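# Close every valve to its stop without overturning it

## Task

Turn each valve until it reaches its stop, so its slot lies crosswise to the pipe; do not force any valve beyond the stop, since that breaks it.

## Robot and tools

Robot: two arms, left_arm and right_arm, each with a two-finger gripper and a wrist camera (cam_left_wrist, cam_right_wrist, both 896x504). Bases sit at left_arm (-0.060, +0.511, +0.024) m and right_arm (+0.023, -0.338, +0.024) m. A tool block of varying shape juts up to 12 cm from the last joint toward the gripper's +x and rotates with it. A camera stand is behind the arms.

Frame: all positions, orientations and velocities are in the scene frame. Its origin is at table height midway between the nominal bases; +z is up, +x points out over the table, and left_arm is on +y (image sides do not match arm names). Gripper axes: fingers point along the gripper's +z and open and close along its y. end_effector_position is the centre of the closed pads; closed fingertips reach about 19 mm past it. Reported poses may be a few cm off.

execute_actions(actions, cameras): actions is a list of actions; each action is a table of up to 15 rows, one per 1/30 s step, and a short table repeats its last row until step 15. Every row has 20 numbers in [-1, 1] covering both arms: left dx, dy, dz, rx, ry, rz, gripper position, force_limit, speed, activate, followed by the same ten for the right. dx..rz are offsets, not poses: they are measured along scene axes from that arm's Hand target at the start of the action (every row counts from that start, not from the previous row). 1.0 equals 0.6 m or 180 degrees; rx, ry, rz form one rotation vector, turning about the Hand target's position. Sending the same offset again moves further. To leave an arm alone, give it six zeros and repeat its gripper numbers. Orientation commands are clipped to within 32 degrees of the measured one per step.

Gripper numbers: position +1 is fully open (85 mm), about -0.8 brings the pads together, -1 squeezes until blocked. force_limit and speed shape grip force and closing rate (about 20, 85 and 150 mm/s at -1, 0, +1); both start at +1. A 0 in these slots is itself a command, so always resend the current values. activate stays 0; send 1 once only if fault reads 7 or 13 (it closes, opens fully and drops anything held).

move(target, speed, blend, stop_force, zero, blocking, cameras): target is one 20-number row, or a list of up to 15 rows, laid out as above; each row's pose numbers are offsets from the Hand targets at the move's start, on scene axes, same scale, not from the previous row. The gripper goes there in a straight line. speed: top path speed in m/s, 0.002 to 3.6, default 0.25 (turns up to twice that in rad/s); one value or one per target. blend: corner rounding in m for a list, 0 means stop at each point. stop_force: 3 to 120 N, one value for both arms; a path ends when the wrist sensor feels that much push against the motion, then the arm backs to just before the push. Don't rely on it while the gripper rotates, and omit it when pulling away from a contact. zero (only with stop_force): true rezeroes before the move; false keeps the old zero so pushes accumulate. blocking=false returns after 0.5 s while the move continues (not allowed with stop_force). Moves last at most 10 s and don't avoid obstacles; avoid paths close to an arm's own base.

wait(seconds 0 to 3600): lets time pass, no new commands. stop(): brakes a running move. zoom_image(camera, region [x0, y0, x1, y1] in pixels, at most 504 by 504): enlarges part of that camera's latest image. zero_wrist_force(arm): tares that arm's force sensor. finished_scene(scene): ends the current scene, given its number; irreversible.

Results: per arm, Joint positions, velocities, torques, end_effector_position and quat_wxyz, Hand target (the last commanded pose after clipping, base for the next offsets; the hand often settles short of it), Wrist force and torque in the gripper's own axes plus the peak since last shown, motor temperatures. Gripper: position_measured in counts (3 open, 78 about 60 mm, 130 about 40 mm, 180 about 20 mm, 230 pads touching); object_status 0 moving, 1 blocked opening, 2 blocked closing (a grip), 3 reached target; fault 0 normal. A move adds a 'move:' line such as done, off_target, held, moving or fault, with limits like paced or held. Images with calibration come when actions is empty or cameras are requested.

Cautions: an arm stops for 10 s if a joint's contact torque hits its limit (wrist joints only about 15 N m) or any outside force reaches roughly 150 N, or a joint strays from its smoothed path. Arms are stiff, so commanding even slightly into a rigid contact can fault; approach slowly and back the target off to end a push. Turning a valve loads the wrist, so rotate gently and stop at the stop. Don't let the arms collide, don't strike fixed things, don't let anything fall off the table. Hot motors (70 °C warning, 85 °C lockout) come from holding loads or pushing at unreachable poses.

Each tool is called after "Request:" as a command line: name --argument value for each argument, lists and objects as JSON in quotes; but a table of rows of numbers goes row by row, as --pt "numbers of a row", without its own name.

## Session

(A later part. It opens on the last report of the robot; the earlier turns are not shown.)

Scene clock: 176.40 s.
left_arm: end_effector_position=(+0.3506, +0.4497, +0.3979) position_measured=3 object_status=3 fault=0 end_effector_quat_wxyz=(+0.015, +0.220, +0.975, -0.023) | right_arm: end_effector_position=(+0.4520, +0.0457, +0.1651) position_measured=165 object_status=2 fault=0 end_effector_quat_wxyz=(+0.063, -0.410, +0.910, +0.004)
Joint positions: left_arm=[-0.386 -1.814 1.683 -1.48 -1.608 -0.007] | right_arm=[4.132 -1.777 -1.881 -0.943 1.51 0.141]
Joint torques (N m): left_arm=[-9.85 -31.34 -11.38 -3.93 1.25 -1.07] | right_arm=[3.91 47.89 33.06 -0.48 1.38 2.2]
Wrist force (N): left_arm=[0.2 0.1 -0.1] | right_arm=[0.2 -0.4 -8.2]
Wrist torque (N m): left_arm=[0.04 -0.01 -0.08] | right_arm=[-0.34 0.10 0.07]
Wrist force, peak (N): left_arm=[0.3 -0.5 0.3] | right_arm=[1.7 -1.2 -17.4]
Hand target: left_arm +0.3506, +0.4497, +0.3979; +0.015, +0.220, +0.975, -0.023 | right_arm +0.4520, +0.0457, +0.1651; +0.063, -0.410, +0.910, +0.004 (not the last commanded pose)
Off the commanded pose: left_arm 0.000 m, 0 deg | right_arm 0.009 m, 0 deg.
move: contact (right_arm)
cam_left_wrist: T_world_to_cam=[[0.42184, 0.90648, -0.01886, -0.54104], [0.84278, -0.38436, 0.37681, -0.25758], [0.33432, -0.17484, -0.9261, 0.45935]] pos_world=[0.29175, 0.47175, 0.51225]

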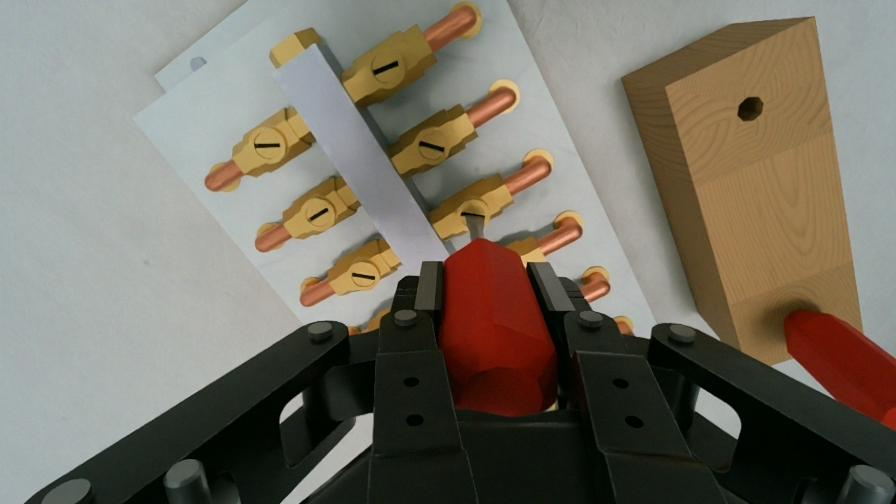

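Request:
move --pt "0 0 0 0 0 0 1 1 1 0 0 0 0.002 0 0 0 -0.97 1 -1 0" --pt "0 0 0 0 0 0 1 1 1 0 -0.0003 -0.0003 0.002 0 0 0 -0.97 1 -1 0" --speed '[0.02,0.01]'

Request:
move --target '[0,0,0,0,0,0,1,1,1,0, 0.0011,0.0003,-0.0150,0,0,0,-0.97,1,-1,0]' --speed 0.008 --stop_force 12 --cameras '["cam_left_wrist"]'

Request:
zoom_image --camera "cam_left_wrist" --region '[448, 200, 502, 242]'

Scene clock: 177.93 s.
left_arm: end_effector_position=(+0.3506, +0.4497, +0.3979) position_measured=3 object_status=3 fault=0 end_effector_quat_wxyz=(+0.015, +0.220, +0.975, -0.023) | right_arm: end_effector_position=(+0.4518, +0.0456, +0.1664) position_measured=165 object_status=2 fault=0 end_effector_quat_wxyz=(+0.063, -0.410, +0.910, +0.004)
Joint positions: left_arm=[-0.386 -1.814 1.683 -1.48 -1.608 -0.007] | right_arm=[4.132 -1.775 -1.88 -0.946 1.51 0.141]
Joint torques (N m): left_arm=[-9.83 -31.08 -11.23 -3.93 1.26 -1.18] | right_arm=[14.92 51.84 7.11 6.75 1.05 2.04]
Wrist force (N): left_arm=[0.3 0.0 -0.3] | right_arm=[0.1 -1.4 1.3]
Wrist torque (N m): left_arm=[0.03 -0.03 -0.09] | right_arm=[-0.31 0.05 0.06]
Wrist force, peak (N): left_arm=[0.5 -0.4 -0.1] | right_arm=[-0.1 -0.5 -8.4]
Hand target: left_arm +0.3506, +0.4497, +0.3979; +0.015, +0.220, +0.975, -0.023 | right_arm +0.4518, +0.0456, +0.1663; +0.063, -0.410, +0.910, +0.004
Off the commanded pose: left_arm 0.000 m, 0 deg | right_arm 0.000 m, 0 deg.
move: done

Scene clock: 179.27 s.
left_arm: end_effector_position=(+0.3506, +0.4497, +0.3979) position_measured=3 object_status=3 fault=0 end_effector_quat_wxyz=(+0.015, +0.220, +0.975, -0.023) | right_arm: end_effector_position=(+0.4519, +0.0457, +0.1651) position_measured=165 object_status=2 fault=0 end_effector_quat_wxyz=(+0.063, -0.410, +0.910, +0.004)
Joint positions: left_arm=[-0.386 -1.814 1.683 -1.48 -1.608 -0.007] | right_arm=[4.132 -1.777 -1.882 -0.942 1.51 0.141]
Joint torques (N m): left_arm=[-10.06 -31.24 -11.13 -3.98 1.2 -1.08] | right_arm=[5.97 46.52 33.3 -0.28 1.13 -0.81]
Wrist force (N): left_arm=[-0.1 0.0 0.0] | right_arm=[2.0 -1.4 -11.2]
Wrist torque (N m): left_arm=[0.01 0.04 -0.08] | right_arm=[-0.20 0.26 0.07]
Wrist force, peak (N): left_arm=[0.1 -0.1 -0.7] | right_arm=[3.5 -3.4 -18.5]
Hand target: left_arm +0.3506, +0.4497, +0.3979; +0.015, +0.220, +0.975, -0.023 | right_arm +0.4519, +0.0457, +0.1651; +0.063, -0.410, +0.910, +0.004 (not the last commanded pose)
Off the commanded pose: left_arm 0.000 m, 0 deg | right_arm 0.008 m, 0 deg.
move: contact (right_arm)
cam_left_wrist: T_world_to_cam=[[0.42184, 0.90648, -0.01886, -0.54104], [0.84278, -0.38436, 0.37681, -0.25758], [0.33432, -0.17484, -0.9261, 0.45935]] pos_world=[0.29175, 0.47175, 0.51225]

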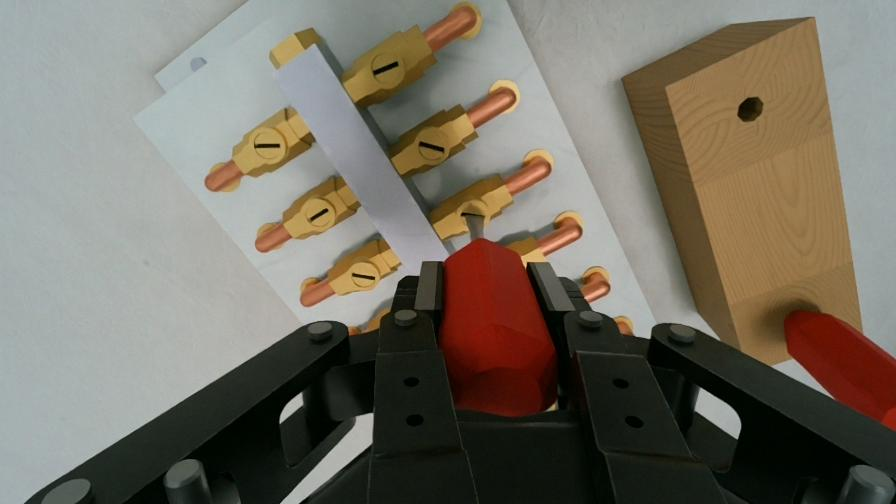

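Scaled by 9.333 from the camera's image (finer frame: 1280x720).

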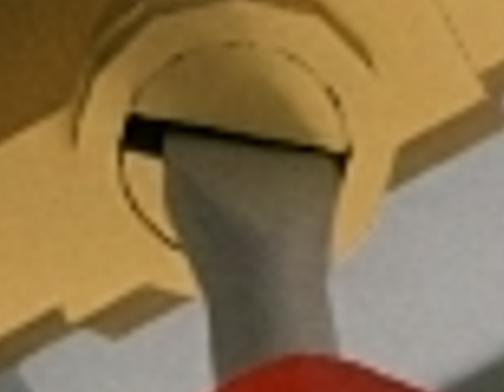

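Request:
move --target '[0,0,0,0,0,0,1,1,1,0, -0.0003,-0.0004,-0.0008,0,0,0,-0.97,1,-1,0]' --speed 0.01

Request:
move --target '[0,0,0,0,0,0,1,1,1,0, 0.0003,0.0001,-0.005,0,0,0,-0.97,1,-1,0]' --speed 0.008 --stop_force 10 --cameras '["cam_left_wrist"]'

Request:
zoom_image --camera "cam_left_wrist" --region '[448, 200, 502, 242]'

Scene clock: 180.93 s.
left_arm: end_effector_position=(+0.3506, +0.4497, +0.3979) position_measured=3 object_status=3 fault=0 end_effector_quat_wxyz=(+0.015, +0.220, +0.975, -0.023) | right_arm: end_effector_position=(+0.4517, +0.0454, +0.1647) position_measured=165 object_status=2 fault=0 end_effector_quat_wxyz=(+0.064, -0.410, +0.910, +0.004)
Joint positions: left_arm=[-0.386 -1.814 1.683 -1.48 -1.608 -0.007] | right_arm=[4.132 -1.777 -1.883 -0.941 1.51 0.141]
Joint torques (N m): left_arm=[-10.13 -31.74 -11.32 -3.97 1.22 -1.17] | right_arm=[11.84 33.59 2.02 3.39 1.02 0.71]
Wrist force (N): left_arm=[0.1 0.0 -0.2] | right_arm=[2.3 -1.7 -18.4]
Wrist torque (N m): left_arm=[0.03 0.02 -0.07] | right_arm=[-0.17 0.33 0.07]
Wrist force, peak (N): left_arm=[0.5 -0.1 -0.1] | right_arm=[2.2 -1.8 -20.1]
Hand target: left_arm +0.3506, +0.4497, +0.3979; +0.015, +0.220, +0.975, -0.023 | right_arm +0.4517, +0.0454, +0.1646; +0.063, -0.410, +0.910, +0.004
Off the commanded pose: left_arm 0.000 m, 0 deg | right_arm 0.000 m, 0 deg.
move: done

Scene clock: 182.13 s.
left_arm: end_effector_position=(+0.3506, +0.4497, +0.3979) position_measured=3 object_status=3 fault=0 end_effector_quat_wxyz=(+0.015, +0.220, +0.975, -0.023) | right_arm: end_effector_position=(+0.4518, +0.0455, +0.1643) position_measured=165 object_status=2 fault=0 end_effector_quat_wxyz=(+0.064, -0.410, +0.910, +0.004)
Joint positions: left_arm=[-0.386 -1.814 1.683 -1.48 -1.608 -0.007] | right_arm=[4.132 -1.777 -1.884 -0.939 1.51 0.141]
Joint torques (N m): left_arm=[-10.14 -31.47 -11.24 -3.95 1.22 -1.1] | right_arm=[10.05 31.56 23.34 -1.5 1.05 0.55]
Wrist force (N): left_arm=[0.3 0.1 -0.3] | right_arm=[2.7 -0.6 -29.9]
Wrist torque (N m): left_arm=[0.03 -0.02 -0.08] | right_arm=[-0.19 0.40 0.08]
Wrist force, peak (N): left_arm=[-0.1 0.4 -0.5] | right_arm=[4.3 -2.4 -36.4]
Hand target: left_arm +0.3506, +0.4497, +0.3979; +0.015, +0.220, +0.975, -0.023 | right_arm +0.4518, +0.0455, +0.1643; +0.064, -0.410, +0.910, +0.004 (not the last commanded pose)
Off the commanded pose: left_arm 0.000 m, 0 deg | right_arm 0.003 m, 0 deg.
move: contact (right_arm)
cam_left_wrist: T_world_to_cam=[[0.42184, 0.90648, -0.01886, -0.54104], [0.84278, -0.38436, 0.37681, -0.25758], [0.33432, -0.17484, -0.9261, 0.45935]] pos_world=[0.29175, 0.47175, 0.51225]

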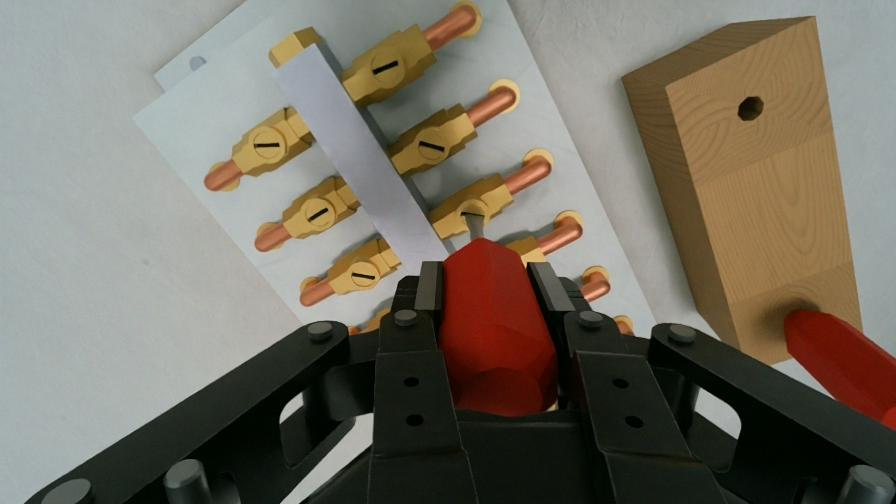

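Scaled by 9.333 from the camera's image (finer frame: 1280x720).

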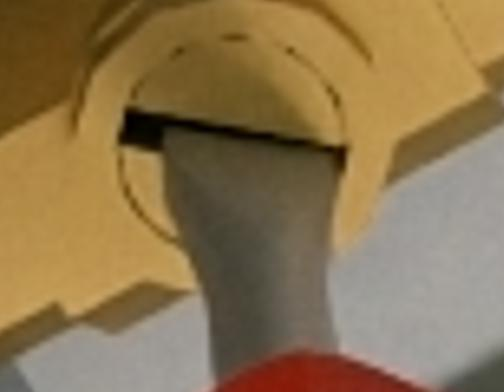

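Request:
move --pt "0 0 0 0 0 0 1 1 1 0 -0.0003 -0.0001 0.004 0 0 0 -0.97 1 -1 0" --speed '[0.02]' --cameras '["cam_left_wrist"]'

Request:
zoom_image --camera "cam_left_wrist" --region '[448, 200, 502, 242]'

Scene clock: 184.10 s.
left_arm: end_effector_position=(+0.3506, +0.4497, +0.3979) position_measured=3 object_status=3 fault=0 end_effector_quat_wxyz=(+0.015, +0.220, +0.975, -0.023) | right_arm: end_effector_position=(+0.4516, +0.0454, +0.1667) position_measured=165 object_status=2 fault=0 end_effector_quat_wxyz=(+0.064, -0.410, +0.910, +0.004)
Joint positions: left_arm=[-0.386 -1.814 1.683 -1.48 -1.608 -0.007] | right_arm=[4.132 -1.774 -1.881 -0.946 1.51 0.141]
Joint torques (N m): left_arm=[-10.14 -31.56 -11.69 -4.04 1.3 -1.04] | right_arm=[15.48 42.68 27.18 6.49 0.09 2.18]
Wrist force (N): left_arm=[0.2 0.0 0.0] | right_arm=[0.1 -1.3 1.5]
Wrist torque (N m): left_arm=[0.02 -0.02 -0.08] | right_arm=[-0.29 0.05 0.06]
Wrist force, peak (N): left_arm=[0.6 -0.1 0.3] | right_arm=[2.7 -1.2 -30.2]
Hand target: left_arm +0.3506, +0.4497, +0.3979; +0.015, +0.220, +0.975, -0.023 | right_arm +0.4516, +0.0454, +0.1667; +0.064, -0.410, +0.910, +0.004
Off the commanded pose: left_arm 0.000 m, 0 deg | right_arm 0.000 m, 0 deg.
move: done
cam_left_wrist: T_world_to_cam=[[0.42184, 0.90648, -0.01886, -0.54104], [0.84278, -0.38436, 0.37681, -0.25758], [0.33432, -0.17484, -0.9261, 0.45935]] pos_world=[0.29175, 0.47175, 0.51225]

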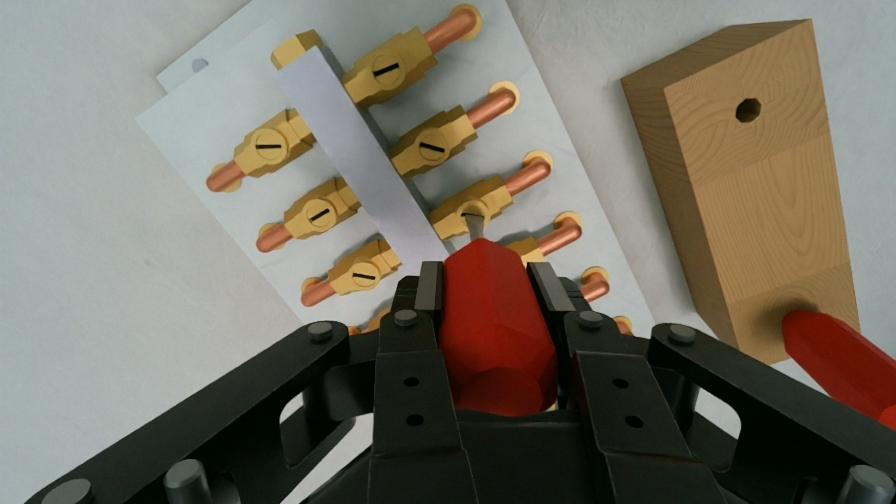

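Scaled by 9.333 from the camera's image (finer frame: 1280x720).

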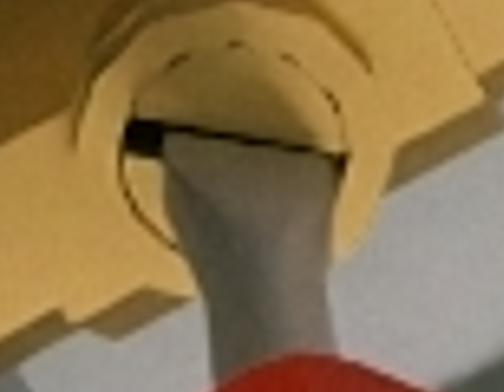

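Request:
move --target '[0,0,0,0,0,0,1,1,1,0, 0.0006,0.0002,-0.0080,0,0,0,-0.97,1,-1,0]' --speed 0.008 --stop_force 8 --cameras '["cam_left_wrist"]'

Request:
zoom_image --camera "cam_left_wrist" --region '[448, 200, 502, 242]'

Scene clock: 186.53 s.
left_arm: end_effector_position=(+0.3506, +0.4497, +0.3979) position_measured=3 object_status=3 fault=0 end_effector_quat_wxyz=(+0.015, +0.220, +0.975, -0.023) | right_arm: end_effector_position=(+0.4517, +0.0456, +0.1641) position_measured=165 object_status=2 fault=0 end_effector_quat_wxyz=(+0.064, -0.410, +0.910, +0.004)
Joint positions: left_arm=[-0.386 -1.814 1.683 -1.48 -1.608 -0.007] | right_arm=[4.132 -1.777 -1.884 -0.939 1.51 0.141]
Joint torques (N m): left_arm=[-9.78 -31.12 -10.64 -3.9 1.27 -1.08] | right_arm=[15.14 52.78 35.39 -0.11 -1.55 2.2]
Wrist force (N): left_arm=[0.4 0.1 0.0] | right_arm=[-0.6 -0.6 -2.0]
Wrist torque (N m): left_arm=[0.02 -0.04 -0.08] | right_arm=[-0.40 0.03 0.16]
Wrist force, peak (N): left_arm=[0.6 -0.1 -0.3] | right_arm=[0.3 -0.6 -10.3]
Hand target: left_arm +0.3506, +0.4497, +0.3979; +0.015, +0.220, +0.975, -0.023 | right_arm +0.4517, +0.0456, +0.1641; +0.064, -0.410, +0.910, +0.004 (not the last commanded pose)
Off the commanded pose: left_arm 0.000 m, 0 deg | right_arm 0.002 m, 0 deg.
move: contact (right_arm)
cam_left_wrist: T_world_to_cam=[[0.42184, 0.90648, -0.01886, -0.54104], [0.84278, -0.38436, 0.37681, -0.25758], [0.33432, -0.17484, -0.9261, 0.45935]] pos_world=[0.29175, 0.47175, 0.51225]

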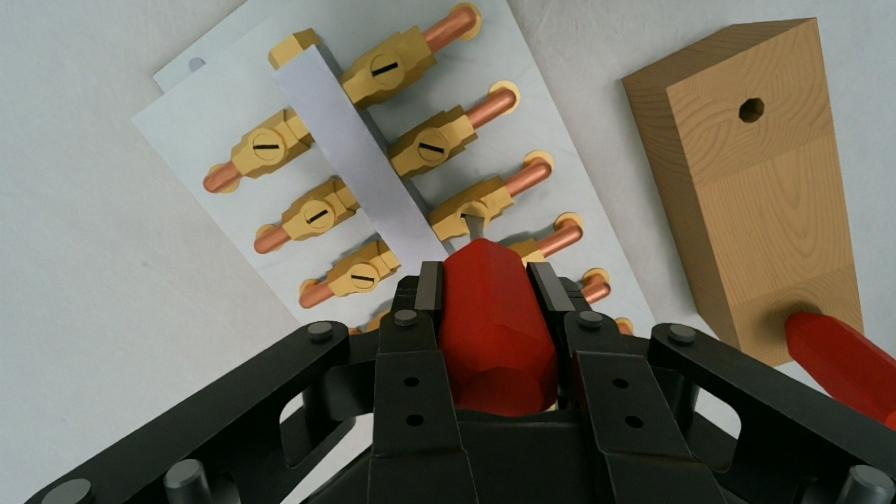

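Scaled by 9.333 from the camera's image (finer frame: 1280x720).

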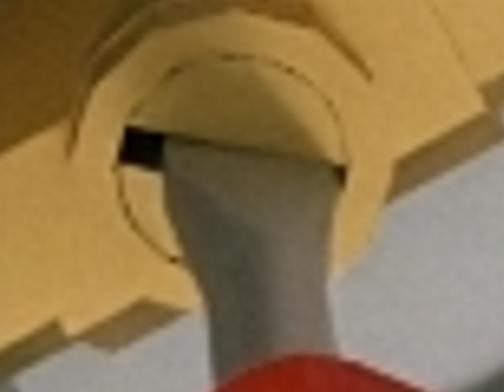

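Request:
move --target '[0,0,0,0,0,0,1,1,1,0, 0.0003,0.0001,-0.004,0,0,0.002,-0.97,1,-1,0]' --speed 0.008 --stop_force 14

Scene clock: 189.03 s.
left_arm: end_effector_position=(+0.3506, +0.4497, +0.3979) position_measured=3 object_status=3 fault=0 end_effector_quat_wxyz=(+0.015, +0.220, +0.975, -0.023) | right_arm: end_effector_position=(+0.4518, +0.0458, +0.1632) position_measured=165 object_status=2 fault=0 end_effector_quat_wxyz=(+0.064, -0.412, +0.909, +0.005)
Joint positions: left_arm=[-0.386 -1.814 1.683 -1.48 -1.608 -0.007] | right_arm=[4.132 -1.779 -1.886 -0.935 1.51 0.138]
Joint torques (N m): left_arm=[-9.97 -31.47 -11.31 -3.79 1.18 -1.09] | right_arm=[14.86 42.24 30.75 -0.52 -2.02 2.21]
Wrist force (N): left_arm=[0.5 0.0 -0.5] | right_arm=[2.5 -1.0 -16.0]
Wrist torque (N m): left_arm=[0.02 -0.06 -0.09] | right_arm=[-0.27 0.39 0.24]
Wrist force, peak (N): left_arm=[0.3 0.0 0.7] | right_arm=[3.2 -2.2 -23.2]
Hand target: left_arm +0.3506, +0.4497, +0.3979; +0.015, +0.220, +0.975, -0.023 | right_arm +0.4518, +0.0458, +0.1632; +0.064, -0.412, +0.909, +0.005 (not the last commanded pose)
Off the commanded pose: left_arm 0.000 m, 0 deg | right_arm 0.002 m, 0 deg.
move: contact (right_arm)

Request:
move --target '[0,0,0,0,0,0,1,1,1,0, 0,0,-0.0006,0.0041,0.0014,-0.0554,-0.97,1,-1,0]' --speed 0.15

Scene clock: 190.67 s.
left_arm: end_effector_position=(+0.3506, +0.4497, +0.3979) position_measured=3 object_status=3 fault=0 end_effector_quat_wxyz=(+0.015, +0.220, +0.975, -0.023) | right_arm: end_effector_position=(+0.4518, +0.0458, +0.1628) position_measured=165 object_status=2 fault=0 end_effector_quat_wxyz=(+0.065, -0.331, +0.941, +0.006)
Joint positions: left_arm=[-0.386 -1.814 1.683 -1.48 -1.608 -0.007] | right_arm=[4.137 -1.779 -1.885 -0.938 1.501 0.316]
Joint torques (N m): left_arm=[-10.16 -31.39 -10.98 -3.83 1.2 -1.18] | right_arm=[9.99 11.33 32.1 0.33 0.51 0.13]
Wrist force (N): left_arm=[0.2 -0.2 -0.1] | right_arm=[-1.0 -3.5 -6.1]
Wrist torque (N m): left_arm=[-0.01 -0.02 -0.08] | right_arm=[-0.33 0.00 -0.92]
Wrist force, peak (N): left_arm=[0.3 -0.5 0.3] | right_arm=[2.7 -1.6 -17.3]
Hand target: left_arm +0.3506, +0.4497, +0.3979; +0.015, +0.220, +0.975, -0.023 | right_arm +0.4518, +0.0458, +0.1628; +0.065, -0.331, +0.941, +0.006
Off the commanded pose: left_arm 0.000 m, 0 deg | right_arm 0.000 m, 0 deg.
move: done

Request:
move --target '[0,0,0,0,0,0,1,1,1,0, 0.0008,0.0003,-0.0003,0.0156,0.0053,-0.2104,-0.97,1,-1,0]' --speed 0.3

Request:
move --target '[0,0,0,0,0,0,1,1,1,0, 0,0,0,0.0016,0.0006,-0.0222,-0.97,1,-1,0]' --speed 0.1

Scene clock: 193.20 s.
left_arm: end_effector_position=(+0.3506, +0.4497, +0.3979) position_measured=3 object_status=3 fault=0 end_effector_quat_wxyz=(+0.015, +0.220, +0.975, -0.023) | right_arm: end_effector_position=(+0.4523, +0.0460, +0.1626) position_measured=165 object_status=2 fault=0 end_effector_quat_wxyz=(+0.063, -0.006, +0.998, +0.010)
Joint positions: left_arm=[-0.386 -1.814 1.683 -1.48 -1.608 -0.007] | right_arm=[4.148 -1.787 -1.869 -0.972 1.474 0.992]
Joint torques (N m): left_arm=[-10.2 -30.93 -11.03 -3.83 1.18 -1.25] | right_arm=[10.36 20.7 13.67 2.18 0.47 3.4]
Wrist force (N): left_arm=[0.4 0.2 -0.3] | right_arm=[-5.5 2.3 -4.9]
Wrist torque (N m): left_arm=[0.05 -0.04 -0.08] | right_arm=[-1.05 -0.39 -1.08]
Wrist force, peak (N): left_arm=[0.5 0.2 -0.6] | right_arm=[-3.4 -2.5 -7.7]
Hand target: left_arm +0.3506, +0.4497, +0.3979; +0.015, +0.220, +0.975, -0.023 | right_arm +0.4523, +0.0460, +0.1626; +0.063, -0.006, +0.998, +0.010
Off the commanded pose: left_arm 0.000 m, 0 deg | right_arm 0.000 m, 0 deg.
move: done

Scene clock: 193.97 s.
left_arm: end_effector_position=(+0.3506, +0.4497, +0.3979) position_measured=3 object_status=3 fault=0 end_effector_quat_wxyz=(+0.015, +0.220, +0.975, -0.023) | right_arm: end_effector_position=(+0.4523, +0.0460, +0.1626) position_measured=165 object_status=2 fault=0 end_effector_quat_wxyz=(+0.063, +0.029, +0.998, +0.010)
Joint positions: left_arm=[-0.386 -1.814 1.683 -1.48 -1.608 -0.007] | right_arm=[4.149 -1.788 -1.866 -0.977 1.473 1.063]
Joint torques (N m): left_arm=[-10.07 -31.43 -10.68 -3.8 1.2 -1.14] | right_arm=[13.9 15.15 25.01 0.54 -1.53 -0.7]
Wrist force (N): left_arm=[0.2 -0.2 -0.2] | right_arm=[-5.5 2.8 -3.6]
Wrist torque (N m): left_arm=[-0.01 0.00 -0.08] | right_arm=[-1.14 -0.42 -1.19]
Wrist force, peak (N): left_arm=[0.5 -0.5 0.1] | right_arm=[-5.7 1.9 -5.7]
Hand target: left_arm +0.3506, +0.4497, +0.3979; +0.015, +0.220, +0.975, -0.023 | right_arm +0.4523, +0.0460, +0.1626; +0.063, +0.029, +0.998, +0.010
Off the commanded pose: left_arm 0.000 m, 0 deg | right_arm 0.000 m, 0 deg.
move: done

Request:
move --target '[0,0,0,0,0,0,1,1,1,0, 0.0005,0,0,0.0016,0.0006,-0.0222,-0.97,1,-1,0]' --speed 0.1

Request:
move --target '[0,0,0,0,0,0,1,1,1,0, 0,0,0,0.0012,0.0004,-0.0167,-0.97,1,-1,0]' --speed 0.1

Scene clock: 195.23 s.
left_arm: end_effector_position=(+0.3506, +0.4497, +0.3979) position_measured=3 object_status=3 fault=0 end_effector_quat_wxyz=(+0.015, +0.220, +0.975, -0.023) | right_arm: end_effector_position=(+0.4526, +0.0460, +0.1626) position_measured=165 object_status=2 fault=0 end_effector_quat_wxyz=(+0.062, +0.064, +0.996, +0.010)
Joint positions: left_arm=[-0.386 -1.814 1.683 -1.48 -1.608 -0.007] | right_arm=[4.149 -1.79 -1.863 -0.982 1.472 1.133]
Joint torques (N m): left_arm=[-10.23 -30.82 -11.24 -3.81 1.3 -1.11] | right_arm=[14.25 15.89 21.51 0.69 -1.7 -0.78]
Wrist force (N): left_arm=[0.4 -0.2 0.2] | right_arm=[-4.2 2.6 -3.2]
Wrist torque (N m): left_arm=[-0.01 -0.04 -0.08] | right_arm=[-1.22 -0.44 -1.19]
Wrist force, peak (N): left_arm=[0.6 0.0 -0.6] | right_arm=[-5.5 2.8 -4.3]
Hand target: left_arm +0.3506, +0.4497, +0.3979; +0.015, +0.220, +0.975, -0.023 | right_arm +0.4526, +0.0460, +0.1626; +0.062, +0.064, +0.996, +0.010
Off the commanded pose: left_arm 0.000 m, 0 deg | right_arm 0.000 m, 0 deg.
move: done

Scene clock: 195.87 s.
left_arm: end_effector_position=(+0.3506, +0.4497, +0.3979) position_measured=3 object_status=3 fault=0 end_effector_quat_wxyz=(+0.015, +0.220, +0.975, -0.023) | right_arm: end_effector_position=(+0.4525, +0.0460, +0.1626) position_measured=165 object_status=2 fault=0 end_effector_quat_wxyz=(+0.062, +0.090, +0.994, +0.010)
Joint positions: left_arm=[-0.386 -1.814 1.683 -1.48 -1.608 -0.007] | right_arm=[4.15 -1.79 -1.861 -0.986 1.471 1.187]
Joint torques (N m): left_arm=[-10.05 -31.1 -11.15 -3.82 1.31 -1.07] | right_arm=[11.95 11.02 24.09 0.92 -2.71 -0.28]
Wrist force (N): left_arm=[0.1 0.2 -0.2] | right_arm=[-0.1 0.6 -10.0]
Wrist torque (N m): left_arm=[0.05 0.01 -0.08] | right_arm=[-1.02 -0.03 -2.45]
Wrist force, peak (N): left_arm=[0.5 0.0 -0.4] | right_arm=[-0.1 0.6 -11.6]
Hand target: left_arm +0.3506, +0.4497, +0.3979; +0.015, +0.220, +0.975, -0.023 | right_arm +0.4526, +0.0460, +0.1626; +0.062, +0.090, +0.994, +0.011
Off the commanded pose: left_arm 0.000 m, 0 deg | right_arm 0.000 m, 0 deg.
move: done

Request:
move --pt "0 0 0 0 0 0 1 1 1 0 0 0 0 -0.0018 -0.0006 0.025 -0.97 1 -1 0" --pt "0 0 0 0 0 0 1 1 1 0 -0.0015 -0.0005 0.02 -0.0018 -0.0006 0.025 -0.97 1 -1 0" --pt "0 0 0 0 0 0 1 1 1 0 -0.0378 -0.0398 0.02 -0.0217 -0.0073 0.2924 -0.97 1 -1 0" --pt "0 0 0 0 0 0 1 1 1 0 -0.0230 -0.0578 0.0083 -0.0217 -0.0073 0.2924 -0.97 1 -1 0" --speed '[0.1,0.04,0.3,0.014]' --blend '[0,0.002,0.002,0]' --cameras '["cam_left_wrist"]'

Request:
zoom_image --camera "cam_left_wrist" --region '[448, 200, 502, 242]'

Scene clock: 200.97 s.
left_arm: end_effector_position=(+0.3506, +0.4497, +0.3979) position_measured=3 object_status=3 fault=0 end_effector_quat_wxyz=(+0.015, +0.220, +0.975, -0.023) | right_arm: end_effector_position=(+0.4388, +0.0112, +0.1675) position_measured=165 object_status=2 fault=0 end_effector_quat_wxyz=(+0.064, -0.362, +0.930, +0.005)
Joint positions: left_arm=[-0.386 -1.814 1.683 -1.48 -1.608 -0.007] | right_arm=[4.119 -1.7 -1.968 -0.933 1.506 0.233]
Joint torques (N m): left_arm=[-10 -31.08 -11.22 -3.72 1.2 -1.15] | right_arm=[4.28 16.51 12.92 5.04 2.24 -0.54]
Wrist force (N): left_arm=[0.1 0.0 -0.3] | right_arm=[-0.2 -0.9 1.7]
Wrist torque (N m): left_arm=[0.02 0.01 -0.07] | right_arm=[-0.24 0.09 0.07]
Wrist force, peak (N): left_arm=[0.6 -0.2 0.0] | right_arm=[0.6 -3.2 -19.7]
Hand target: left_arm +0.3506, +0.4497, +0.3979; +0.015, +0.220, +0.975, -0.023 | right_arm +0.4388, +0.0113, +0.1676; +0.064, -0.362, +0.930, +0.005
Off the commanded pose: left_arm 0.000 m, 0 deg | right_arm 0.000 m, 0 deg.
move: done
cam_left_wrist: T_world_to_cam=[[0.42184, 0.90648, -0.01886, -0.54104], [0.84278, -0.38436, 0.37681, -0.25758], [0.33432, -0.17484, -0.9261, 0.45935]] pos_world=[0.29175, 0.47175, 0.51225]

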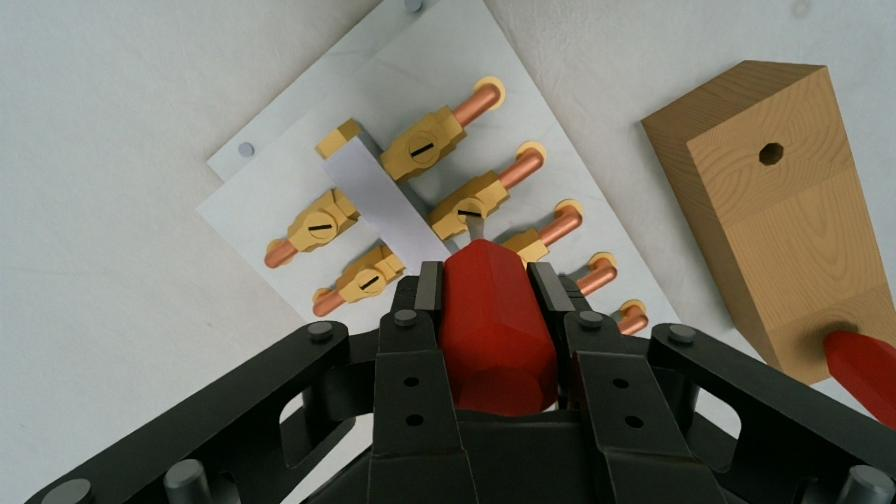

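Scaled by 9.333 from the camera's image (finer frame: 1280x720).

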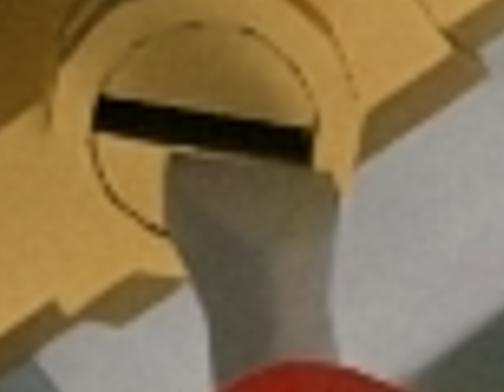

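Request:
move --pt "0 0 0 0 0 0 1 1 1 0 0.0008 -0.0052 0 0.0005 0.0002 -0.007 -0.97 1 -1 0" --speed '[0.012]' --cameras '["cam_left_wrist"]'

Request:
zoom_image --camera "cam_left_wrist" --region '[448, 200, 502, 242]'

Scene clock: 202.93 s.
left_arm: end_effector_position=(+0.3506, +0.4497, +0.3979) position_measured=3 object_status=3 fault=0 end_effector_quat_wxyz=(+0.015, +0.220, +0.975, -0.023) | right_arm: end_effector_position=(+0.4392, +0.0082, +0.1676) position_measured=165 object_status=2 fault=0 end_effector_quat_wxyz=(+0.065, -0.351, +0.934, +0.005)
Joint positions: left_arm=[-0.386 -1.814 1.683 -1.48 -1.608 -0.007] | right_arm=[4.115 -1.696 -1.972 -0.933 1.505 0.252]
Joint torques (N m): left_arm=[-9.96 -31.88 -11.51 -3.69 1.28 -1.11] | right_arm=[-8.87 46.62 8.9 6.67 -1.87 1.03]
Wrist force (N): left_arm=[0.5 0.2 -0.3] | right_arm=[-0.2 -0.8 1.9]
Wrist torque (N m): left_arm=[0.05 -0.05 -0.08] | right_arm=[-0.22 0.07 -0.05]
Wrist force, peak (N): left_arm=[0.6 0.0 -0.4] | right_arm=[-0.1 -1.0 2.2]
Hand target: left_arm +0.3506, +0.4497, +0.3979; +0.015, +0.220, +0.975, -0.023 | right_arm +0.4392, +0.0082, +0.1676; +0.065, -0.351, +0.934, +0.005
Off the commanded pose: left_arm 0.000 m, 0 deg | right_arm 0.000 m, 0 deg.
move: done
cam_left_wrist: T_world_to_cam=[[0.42184, 0.90648, -0.01886, -0.54104], [0.84278, -0.38436, 0.37681, -0.25758], [0.33432, -0.17484, -0.9261, 0.45935]] pos_world=[0.29175, 0.47175, 0.51225]

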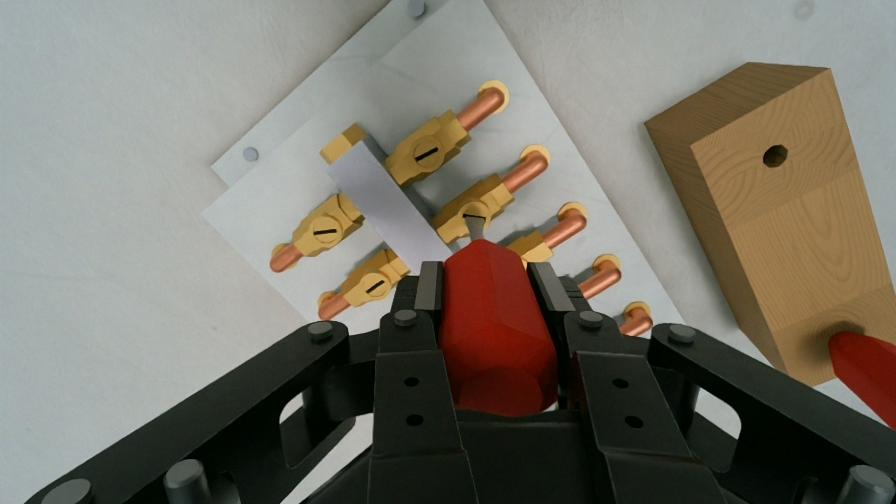

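Scaled by 9.333 from the camera's image (finer frame: 1280x720).

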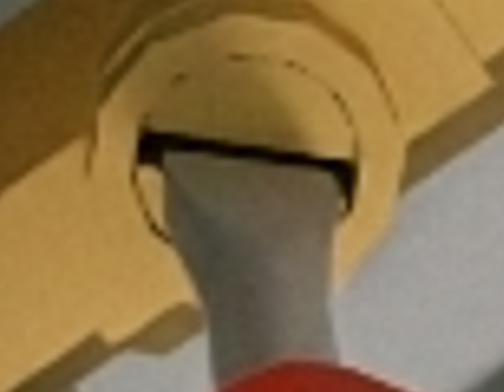

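Request:
move --pt "0 0 0 0 0 0 1 1 1 0 0.0005 0.0004 -0.001 0 0 0 -0.97 1 -1 0" --pt "0 0 0 0 0 0 1 1 1 0 0.0015 0.0007 -0.015 0 0 0 -0.97 1 -1 0" --speed 0.008 --stop_force 9 --cameras '["cam_left_wrist"]'

Request:
zoom_image --camera "cam_left_wrist" --region '[448, 200, 502, 242]'

Scene clock: 205.77 s.
left_arm: end_effector_position=(+0.3506, +0.4497, +0.3979) position_measured=3 object_status=3 fault=0 end_effector_quat_wxyz=(+0.015, +0.220, +0.975, -0.023) | right_arm: end_effector_position=(+0.4400, +0.0086, +0.1617) position_measured=165 object_status=2 fault=0 end_effector_quat_wxyz=(+0.065, -0.351, +0.934, +0.005)
Joint positions: left_arm=[-0.386 -1.814 1.683 -1.48 -1.608 -0.007] | right_arm=[4.115 -1.706 -1.978 -0.917 1.505 0.251]
Joint torques (N m): left_arm=[-10.23 -31.13 -11.4 -3.6 1.25 -1.12] | right_arm=[-0.28 42.04 30.47 -0.88 -1.84 0.23]
Wrist force (N): left_arm=[0.4 -0.2 -0.3] | right_arm=[-0.8 0.3 -8.2]
Wrist torque (N m): left_arm=[0.00 -0.05 -0.08] | right_arm=[-0.27 0.04 -0.03]
Wrist force, peak (N): left_arm=[0.5 0.1 -0.6] | right_arm=[0.6 -0.5 -17.7]
Hand target: left_arm +0.3506, +0.4497, +0.3979; +0.015, +0.220, +0.975, -0.023 | right_arm +0.4400, +0.0086, +0.1617; +0.065, -0.351, +0.934, +0.005 (not the last commanded pose)
Off the commanded pose: left_arm 0.000 m, 0 deg | right_arm 0.003 m, 0 deg.
move: contact (right_arm); path passed 1 of 2 targets
cam_left_wrist: T_world_to_cam=[[0.42184, 0.90648, -0.01886, -0.54104], [0.84278, -0.38436, 0.37681, -0.25758], [0.33432, -0.17484, -0.9261, 0.45935]] pos_world=[0.29175, 0.47175, 0.51225]

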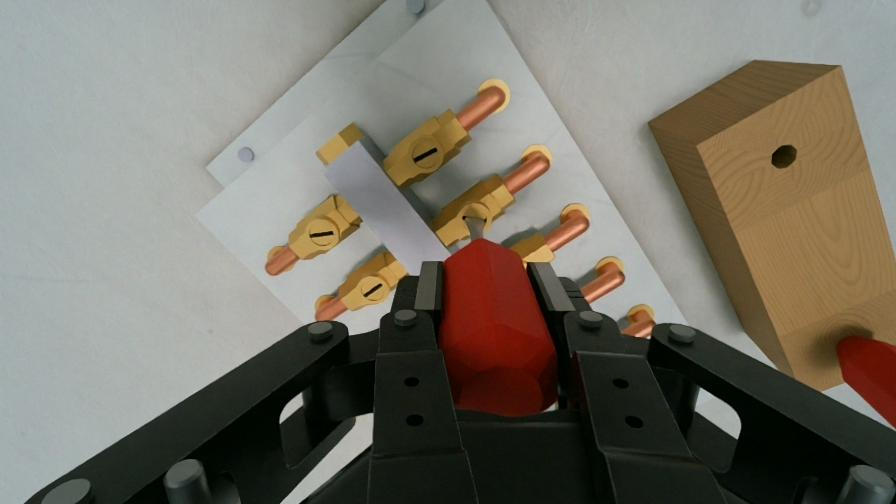

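Scaled by 9.333 from the camera's image (finer frame: 1280x720).

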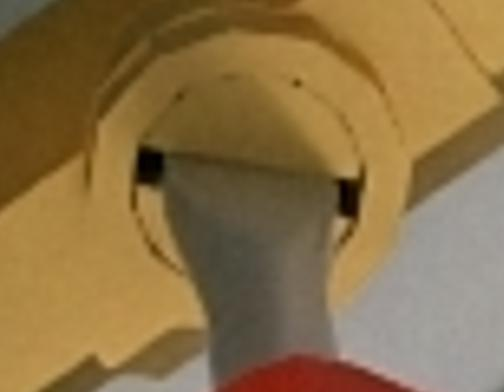

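Request:
move --target '[0,0,0,0,0,0,1,1,1,0, 0,0,0,0.0195,0.0066,-0.2631,-0.97,1,-1,0]' --speed 0.35

Request:
move --target '[0,0,0,0,0,0,1,1,1,0, 0,0,0,0.0014,0.0005,-0.0194,-0.97,1,-1,0]' --speed 0.1

Scene clock: 208.23 s.
left_arm: end_effector_position=(+0.3506, +0.4497, +0.3979) position_measured=3 object_status=3 fault=0 end_effector_quat_wxyz=(+0.015, +0.220, +0.975, -0.023) | right_arm: end_effector_position=(+0.4400, +0.0086, +0.1617) position_measured=165 object_status=2 fault=0 end_effector_quat_wxyz=(+0.062, +0.055, +0.996, +0.010)
Joint positions: left_arm=[-0.386 -1.814 1.683 -1.48 -1.608 -0.007] | right_arm=[4.13 -1.713 -1.96 -0.959 1.473 1.096]
Joint torques (N m): left_arm=[-10.01 -30.8 -11.34 -3.62 1.16 -1.22] | right_arm=[10.39 25.46 21.11 2.09 0.3 2.17]
Wrist force (N): left_arm=[0.1 -0.5 -0.1] | right_arm=[-7.8 8.6 12.3]
Wrist torque (N m): left_arm=[-0.06 0.01 -0.08] | right_arm=[-1.15 -0.52 -0.24]
Wrist force, peak (N): left_arm=[0.6 0.0 -0.4] | right_arm=[-7.6 8.6 14.1]
Hand target: left_arm +0.3506, +0.4497, +0.3979; +0.015, +0.220, +0.975, -0.023 | right_arm +0.4400, +0.0086, +0.1617; +0.062, +0.055, +0.996, +0.010
Off the commanded pose: left_arm 0.000 m, 0 deg | right_arm 0.000 m, 0 deg.
move: done

Scene clock: 208.90 s.
left_arm: end_effector_position=(+0.3506, +0.4497, +0.3979) position_measured=3 object_status=3 fault=0 end_effector_quat_wxyz=(+0.015, +0.220, +0.975, -0.023) | right_arm: end_effector_position=(+0.4400, +0.0086, +0.1617) position_measured=165 object_status=2 fault=0 end_effector_quat_wxyz=(+0.062, +0.086, +0.994, +0.010)
Joint positions: left_arm=[-0.386 -1.814 1.683 -1.48 -1.608 -0.007] | right_arm=[4.131 -1.714 -1.957 -0.964 1.472 1.159]
Joint torques (N m): left_arm=[-10.57 -31.86 -11.32 -3.74 1.24 -1.1] | right_arm=[11.21 14.03 27.56 -0.14 -1.79 -0.53]
Wrist force (N): left_arm=[0.5 -0.2 -0.1] | right_arm=[-5.4 8.6 7.9]
Wrist torque (N m): left_arm=[0.00 -0.05 -0.08] | right_arm=[-1.31 -0.24 -2.36]
Wrist force, peak (N): left_arm=[0.8 0.0 0.0] | right_arm=[-7.5 8.9 14.6]
Hand target: left_arm +0.3506, +0.4497, +0.3979; +0.015, +0.220, +0.975, -0.023 | right_arm +0.4400, +0.0086, +0.1617; +0.062, +0.086, +0.994, +0.010
Off the commanded pose: left_arm 0.000 m, 0 deg | right_arm 0.000 m, 0 deg.
move: done

Request:
move --pt "0 0 0 0 0 0 1 1 1 0 0 0 0 -0.0018 -0.0006 0.025 -0.97 1 -1 0" --pt "0 0 0 0 0 0 1 1 1 0 -0.0015 -0.0005 0.02 -0.0018 -0.0006 0.025 -0.97 1 -1 0" --pt "0 0 0 0 0 0 1 1 1 0 -0.0260 -0.0427 0.02 -0.0354 -0.0119 0.4764 -0.97 1 -1 0" --pt "0 0 0 0 0 0 1 1 1 0 -0.012 -0.0613 0.0088 -0.0354 -0.0119 0.4764 -0.97 1 -1 0" --speed '[0.1,0.04,0.4,0.014]' --blend '[0,0.002,0.002,0]' --cameras '["cam_left_wrist"]'

Request:
zoom_image --camera "cam_left_wrist" --region '[448, 200, 502, 242]'

Scene clock: 214.77 s.
left_arm: end_effector_position=(+0.3506, +0.4497, +0.3979) position_measured=3 object_status=3 fault=0 end_effector_quat_wxyz=(+0.015, +0.220, +0.975, -0.023) | right_arm: end_effector_position=(+0.4328, -0.0283, +0.1669) position_measured=165 object_status=2 fault=0 end_effector_quat_wxyz=(+0.059, -0.617, +0.785, +0.001)
Joint positions: left_arm=[-0.386 -1.814 1.683 -1.48 -1.608 -0.007] | right_arm=[4.065 -1.637 -2.04 -0.92 1.542 -0.409]
Joint torques (N m): left_arm=[-9.98 -31.67 -11.23 -3.68 1.11 -1.08] | right_arm=[5.54 14.58 11.6 5.15 2.42 -0.23]
Wrist force (N): left_arm=[0.3 -0.1 0.1] | right_arm=[-0.7 -1.4 1.7]
Wrist torque (N m): left_arm=[0.00 -0.02 -0.08] | right_arm=[-0.32 0.15 0.07]
Wrist force, peak (N): left_arm=[0.8 -0.1 0.2] | right_arm=[-5.3 8.7 9.3]
Hand target: left_arm +0.3506, +0.4497, +0.3979; +0.015, +0.220, +0.975, -0.023 | right_arm +0.4328, -0.0282, +0.1670; +0.059, -0.617, +0.785, +0.001
Off the commanded pose: left_arm 0.000 m, 0 deg | right_arm 0.000 m, 0 deg.
move: done
cam_left_wrist: T_world_to_cam=[[0.42184, 0.90648, -0.01886, -0.54104], [0.84278, -0.38436, 0.37681, -0.25758], [0.33432, -0.17484, -0.9261, 0.45935]] pos_world=[0.29175, 0.47175, 0.51225]

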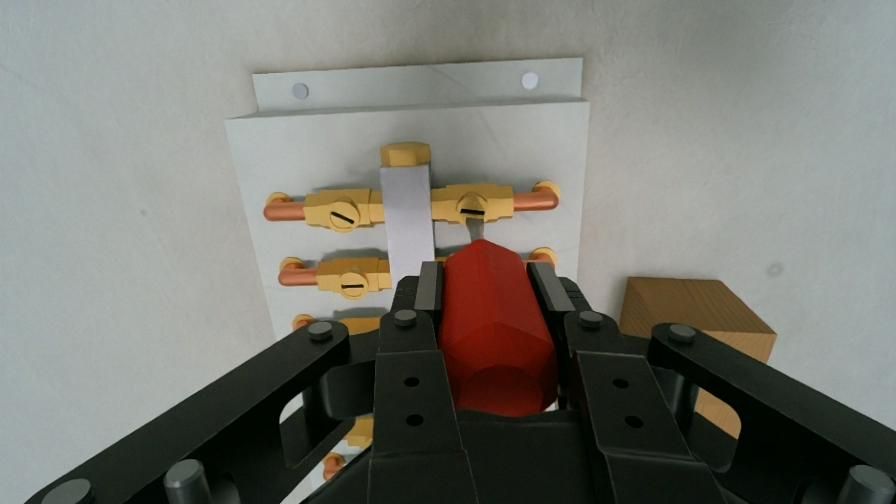

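Scaled by 9.333 from the camera's image (finer frame: 1280x720).

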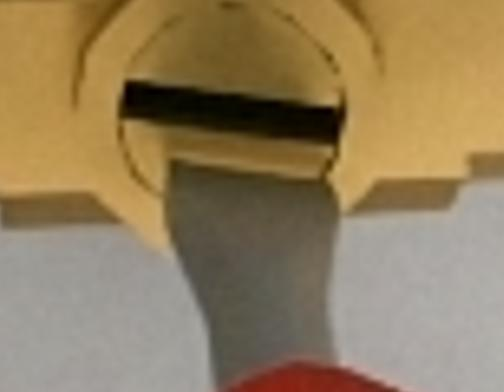

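Request:
move --pt "0 0 0 0 0 0 1 1 1 0 0.0007 -0.0050 0 -0.0004 -0.0001 0.0056 -0.97 1 -1 0" --speed '[0.012]' --cameras '["cam_left_wrist"]'

Request:
zoom_image --camera "cam_left_wrist" --region '[448, 200, 502, 242]'

Scene clock: 218.57 s.
left_arm: end_effector_position=(+0.3506, +0.4497, +0.3979) position_measured=3 object_status=3 fault=0 end_effector_quat_wxyz=(+0.015, +0.220, +0.975, -0.023) | right_arm: end_effector_position=(+0.4332, -0.0312, +0.1670) position_measured=165 object_status=2 fault=0 end_effector_quat_wxyz=(+0.059, -0.624, +0.779, +0.001)
Joint positions: left_arm=[-0.386 -1.814 1.683 -1.48 -1.608 -0.007] | right_arm=[4.06 -1.633 -2.044 -0.92 1.544 -0.432]
Joint torques (N m): left_arm=[-10.06 -31.36 -11.39 -3.5 1.21 -1.08] | right_arm=[-7.07 41.37 10.6 -0.13 2.32 1.07]
Wrist force (N): left_arm=[0.1 0.1 0.0] | right_arm=[-0.8 -1.4 2.0]
Wrist torque (N m): left_arm=[0.03 0.01 -0.08] | right_arm=[-0.33 0.17 0.07]
Wrist force, peak (N): left_arm=[0.7 -0.2 0.0] | right_arm=[-0.9 -1.4 2.5]
Hand target: left_arm +0.3506, +0.4497, +0.3979; +0.015, +0.220, +0.975, -0.023 | right_arm +0.4332, -0.0312, +0.1670; +0.059, -0.624, +0.780, +0.001
Off the commanded pose: left_arm 0.000 m, 0 deg | right_arm 0.000 m, 0 deg.
move: done
cam_left_wrist: T_world_to_cam=[[0.42184, 0.90648, -0.01886, -0.54104], [0.84278, -0.38436, 0.37681, -0.25758], [0.33432, -0.17484, -0.9261, 0.45935]] pos_world=[0.29175, 0.47175, 0.51225]

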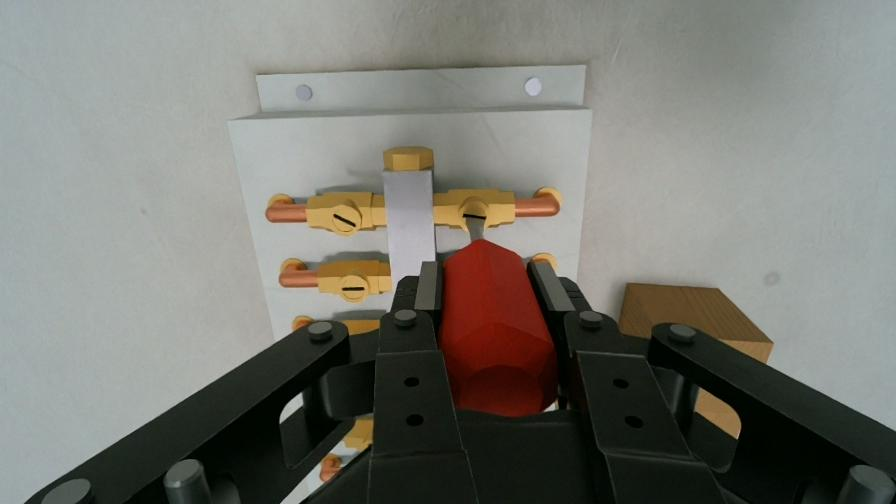

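Scaled by 9.333 from the camera's image (finer frame: 1280x720).

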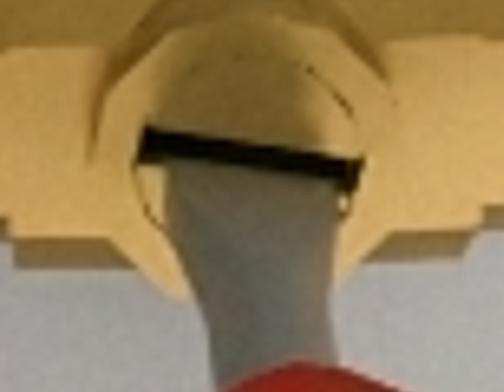

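Request:
move --pt "0 0 0 0 0 0 1 1 1 0 0.0 -0.0004 -0.001 0 0 0 -0.97 1 -1 0" --pt "0 0 0 0 0 0 1 1 1 0 0.001 -0.0001 -0.015 0 0 0 -0.97 1 -1 0" --speed 0.008 --stop_force 9 --cameras '["cam_left_wrist"]'

Request:
zoom_image --camera "cam_left_wrist" --region '[448, 200, 502, 242]'

Scene clock: 221.03 s.
left_arm: end_effector_position=(+0.3506, +0.4497, +0.3979) position_measured=3 object_status=3 fault=0 end_effector_quat_wxyz=(+0.015, +0.220, +0.975, -0.023) | right_arm: end_effector_position=(+0.4334, -0.0314, +0.1640) position_measured=165 object_status=2 fault=0 end_effector_quat_wxyz=(+0.059, -0.624, +0.780, +0.001)
Joint positions: left_arm=[-0.386 -1.814 1.683 -1.48 -1.608 -0.007] | right_arm=[4.06 -1.638 -2.048 -0.912 1.544 -0.432]
Joint torques (N m): left_arm=[-9.96 -31.12 -10.61 -3.49 1.3 -1.21] | right_arm=[6.52 40.15 33.13 -0.53 1.04 0.3]
Wrist force (N): left_arm=[0.3 0.0 -0.1] | right_arm=[-0.7 -2.1 -6.0]
Wrist torque (N m): left_arm=[0.03 -0.03 -0.09] | right_arm=[-0.22 0.16 0.06]
Wrist force, peak (N): left_arm=[0.4 -0.4 -0.6] | right_arm=[-0.3 -1.3 -15.5]
Hand target: left_arm +0.3506, +0.4497, +0.3979; +0.015, +0.220, +0.975, -0.023 | right_arm +0.4333, -0.0314, +0.1640; +0.059, -0.624, +0.780, +0.001 (not the last commanded pose)
Off the commanded pose: left_arm 0.000 m, 0 deg | right_arm 0.006 m, 0 deg.
move: contact (right_arm); path passed 1 of 2 targets
cam_left_wrist: T_world_to_cam=[[0.42184, 0.90648, -0.01886, -0.54104], [0.84278, -0.38436, 0.37681, -0.25758], [0.33432, -0.17484, -0.9261, 0.45935]] pos_world=[0.29175, 0.47175, 0.51225]

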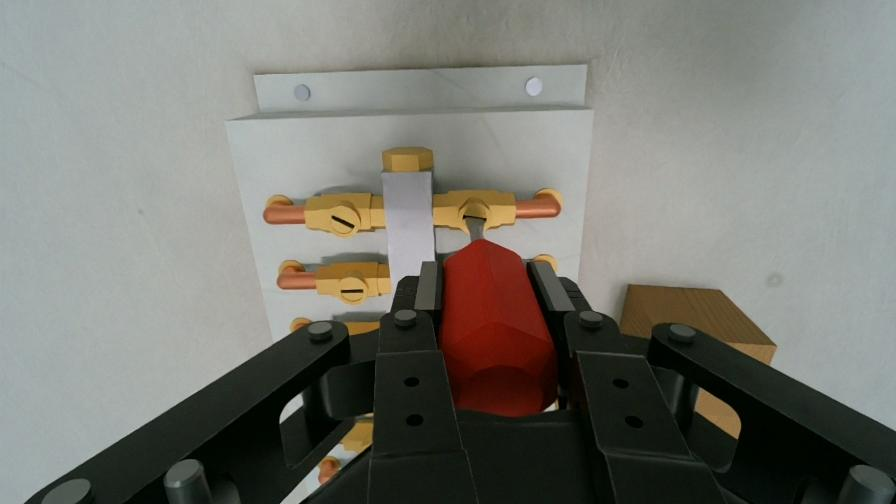

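Scaled by 9.333 from the camera's image (finer frame: 1280x720).

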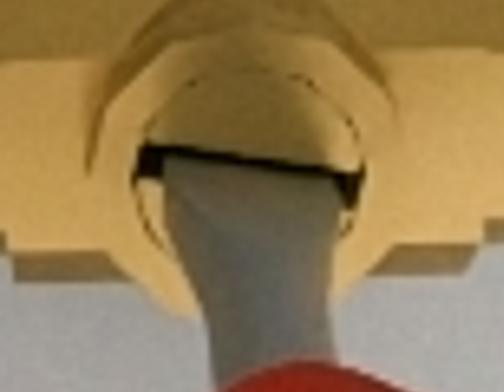

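Request:
move --pt "0 0 0 0 0 0 1 1 1 0 0 0 0.0015 0 0 0.002 -0.97 1 -1 0" --pt "0 0 0 0 0 0 1 1 1 0 -0.0001 -0.0006 0.0015 0 0 0.002 -0.97 1 -1 0" --speed '[0.02,0.01]'

Request:
move --target '[0,0,0,0,0,0,1,1,1,0, 0.0011,0.0003,-0.0150,0,0,0,-0.97,1,-1,0]' --speed 0.008 --stop_force 10 --cameras '["cam_left_wrist"]'

Request:
zoom_image --camera "cam_left_wrist" --region '[448, 200, 502, 242]'

Scene clock: 222.30 s.
left_arm: end_effector_position=(+0.3506, +0.4497, +0.3979) position_measured=3 object_status=3 fault=0 end_effector_quat_wxyz=(+0.015, +0.220, +0.975, -0.023) | right_arm: end_effector_position=(+0.4333, -0.0317, +0.1650) position_measured=165 object_status=2 fault=0 end_effector_quat_wxyz=(+0.059, -0.626, +0.778, +0.001)
Joint positions: left_arm=[-0.386 -1.814 1.683 -1.48 -1.608 -0.007] | right_arm=[4.059 -1.636 -2.047 -0.914 1.544 -0.439]
Joint torques (N m): left_arm=[-9.8 -31.12 -11.16 -3.62 1.23 -1.11] | right_arm=[-12.4 42.83 5.68 4.47 2.49 -0.24]
Wrist force (N): left_arm=[0.0 0.0 -0.1] | right_arm=[-0.6 -1.6 1.8]
Wrist torque (N m): left_arm=[0.01 0.02 -0.07] | right_arm=[-0.35 0.15 0.07]
Wrist force, peak (N): left_arm=[0.3 -0.1 -0.5] | right_arm=[-0.8 -2.5 -6.8]
Hand target: left_arm +0.3506, +0.4497, +0.3979; +0.015, +0.220, +0.975, -0.023 | right_arm +0.4333, -0.0317, +0.1649; +0.059, -0.626, +0.778, +0.001
Off the commanded pose: left_arm 0.000 m, 0 deg | right_arm 0.000 m, 0 deg.
move: done

Scene clock: 223.90 s.
left_arm: end_effector_position=(+0.3506, +0.4497, +0.3979) position_measured=3 object_status=3 fault=0 end_effector_quat_wxyz=(+0.015, +0.220, +0.975, -0.023) | right_arm: end_effector_position=(+0.4335, -0.0316, +0.1615) position_measured=165 object_status=2 fault=0 end_effector_quat_wxyz=(+0.059, -0.626, +0.778, +0.001)
Joint positions: left_arm=[-0.386 -1.814 1.683 -1.48 -1.608 -0.007] | right_arm=[4.059 -1.641 -2.052 -0.904 1.544 -0.439]
Joint torques (N m): left_arm=[-10.03 -31.32 -10.49 -3.56 1.23 -1.16] | right_arm=[-1.31 38.56 31.81 -0.49 1.43 2.25]
Wrist force (N): left_arm=[0.2 0.1 -0.1] | right_arm=[-0.5 -2.3 -9.4]
Wrist torque (N m): left_arm=[0.03 0.00 -0.07] | right_arm=[-0.20 0.30 0.06]
Wrist force, peak (N): left_arm=[0.8 0.1 0.1] | right_arm=[1.2 0.1 -18.2]
Hand target: left_arm +0.3506, +0.4497, +0.3979; +0.015, +0.220, +0.975, -0.023 | right_arm +0.4335, -0.0316, +0.1615; +0.059, -0.626, +0.778, +0.001 (not the last commanded pose)
Off the commanded pose: left_arm 0.000 m, 0 deg | right_arm 0.006 m, 0 deg.
move: contact (right_arm)
cam_left_wrist: T_world_to_cam=[[0.42184, 0.90648, -0.01886, -0.54104], [0.84278, -0.38436, 0.37681, -0.25758], [0.33432, -0.17484, -0.9261, 0.45935]] pos_world=[0.29175, 0.47175, 0.51225]

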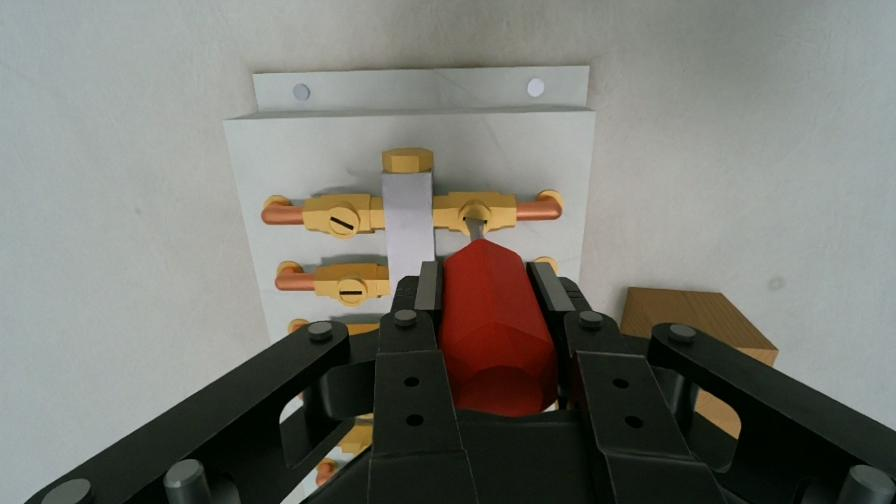

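Scaled by 9.333 from the camera's image (finer frame: 1280x720).

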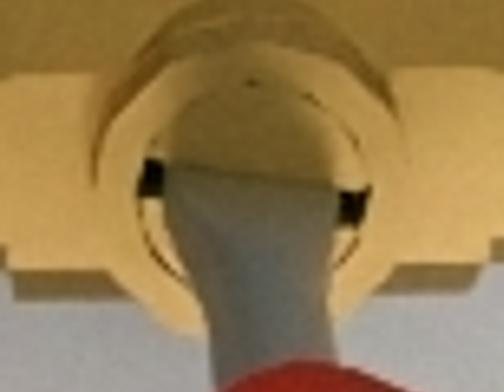

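Request:
move --target '[0,0,0,0,0,0,1,1,1,0, 0,0,0,0.0185,0.0063,-0.2493,-0.97,1,-1,0]' --speed 0.4

Scene clock: 226.00 s.
left_arm: end_effector_position=(+0.3506, +0.4497, +0.3979) position_measured=3 object_status=3 fault=0 end_effector_quat_wxyz=(+0.015, +0.220, +0.975, -0.023) | right_arm: end_effector_position=(+0.4335, -0.0316, +0.1615) position_measured=165 object_status=2 fault=0 end_effector_quat_wxyz=(+0.065, -0.280, +0.958, +0.006)
Joint positions: left_arm=[-0.386 -1.814 1.683 -1.48 -1.608 -0.007] | right_arm=[4.081 -1.636 -2.057 -0.908 1.501 0.367]
Joint torques (N m): left_arm=[-9.86 -31.4 -10.91 -3.55 1.14 -1.08] | right_arm=[2.36 20.14 31.65 2.46 2.11 2.32]
Wrist force (N): left_arm=[0.1 -0.1 0.0] | right_arm=[-6.0 -2.0 -2.0]
Wrist torque (N m): left_arm=[0.01 0.02 -0.08] | right_arm=[-0.43 -0.20 -0.24]
Wrist force, peak (N): left_arm=[0.5 -0.4 -0.3] | right_arm=[-7.5 -1.3 -8.3]
Hand target: left_arm +0.3506, +0.4497, +0.3979; +0.015, +0.220, +0.975, -0.023 | right_arm +0.4335, -0.0316, +0.1615; +0.065, -0.280, +0.958, +0.006
Off the commanded pose: left_arm 0.000 m, 0 deg | right_arm 0.000 m, 0 deg.
move: done


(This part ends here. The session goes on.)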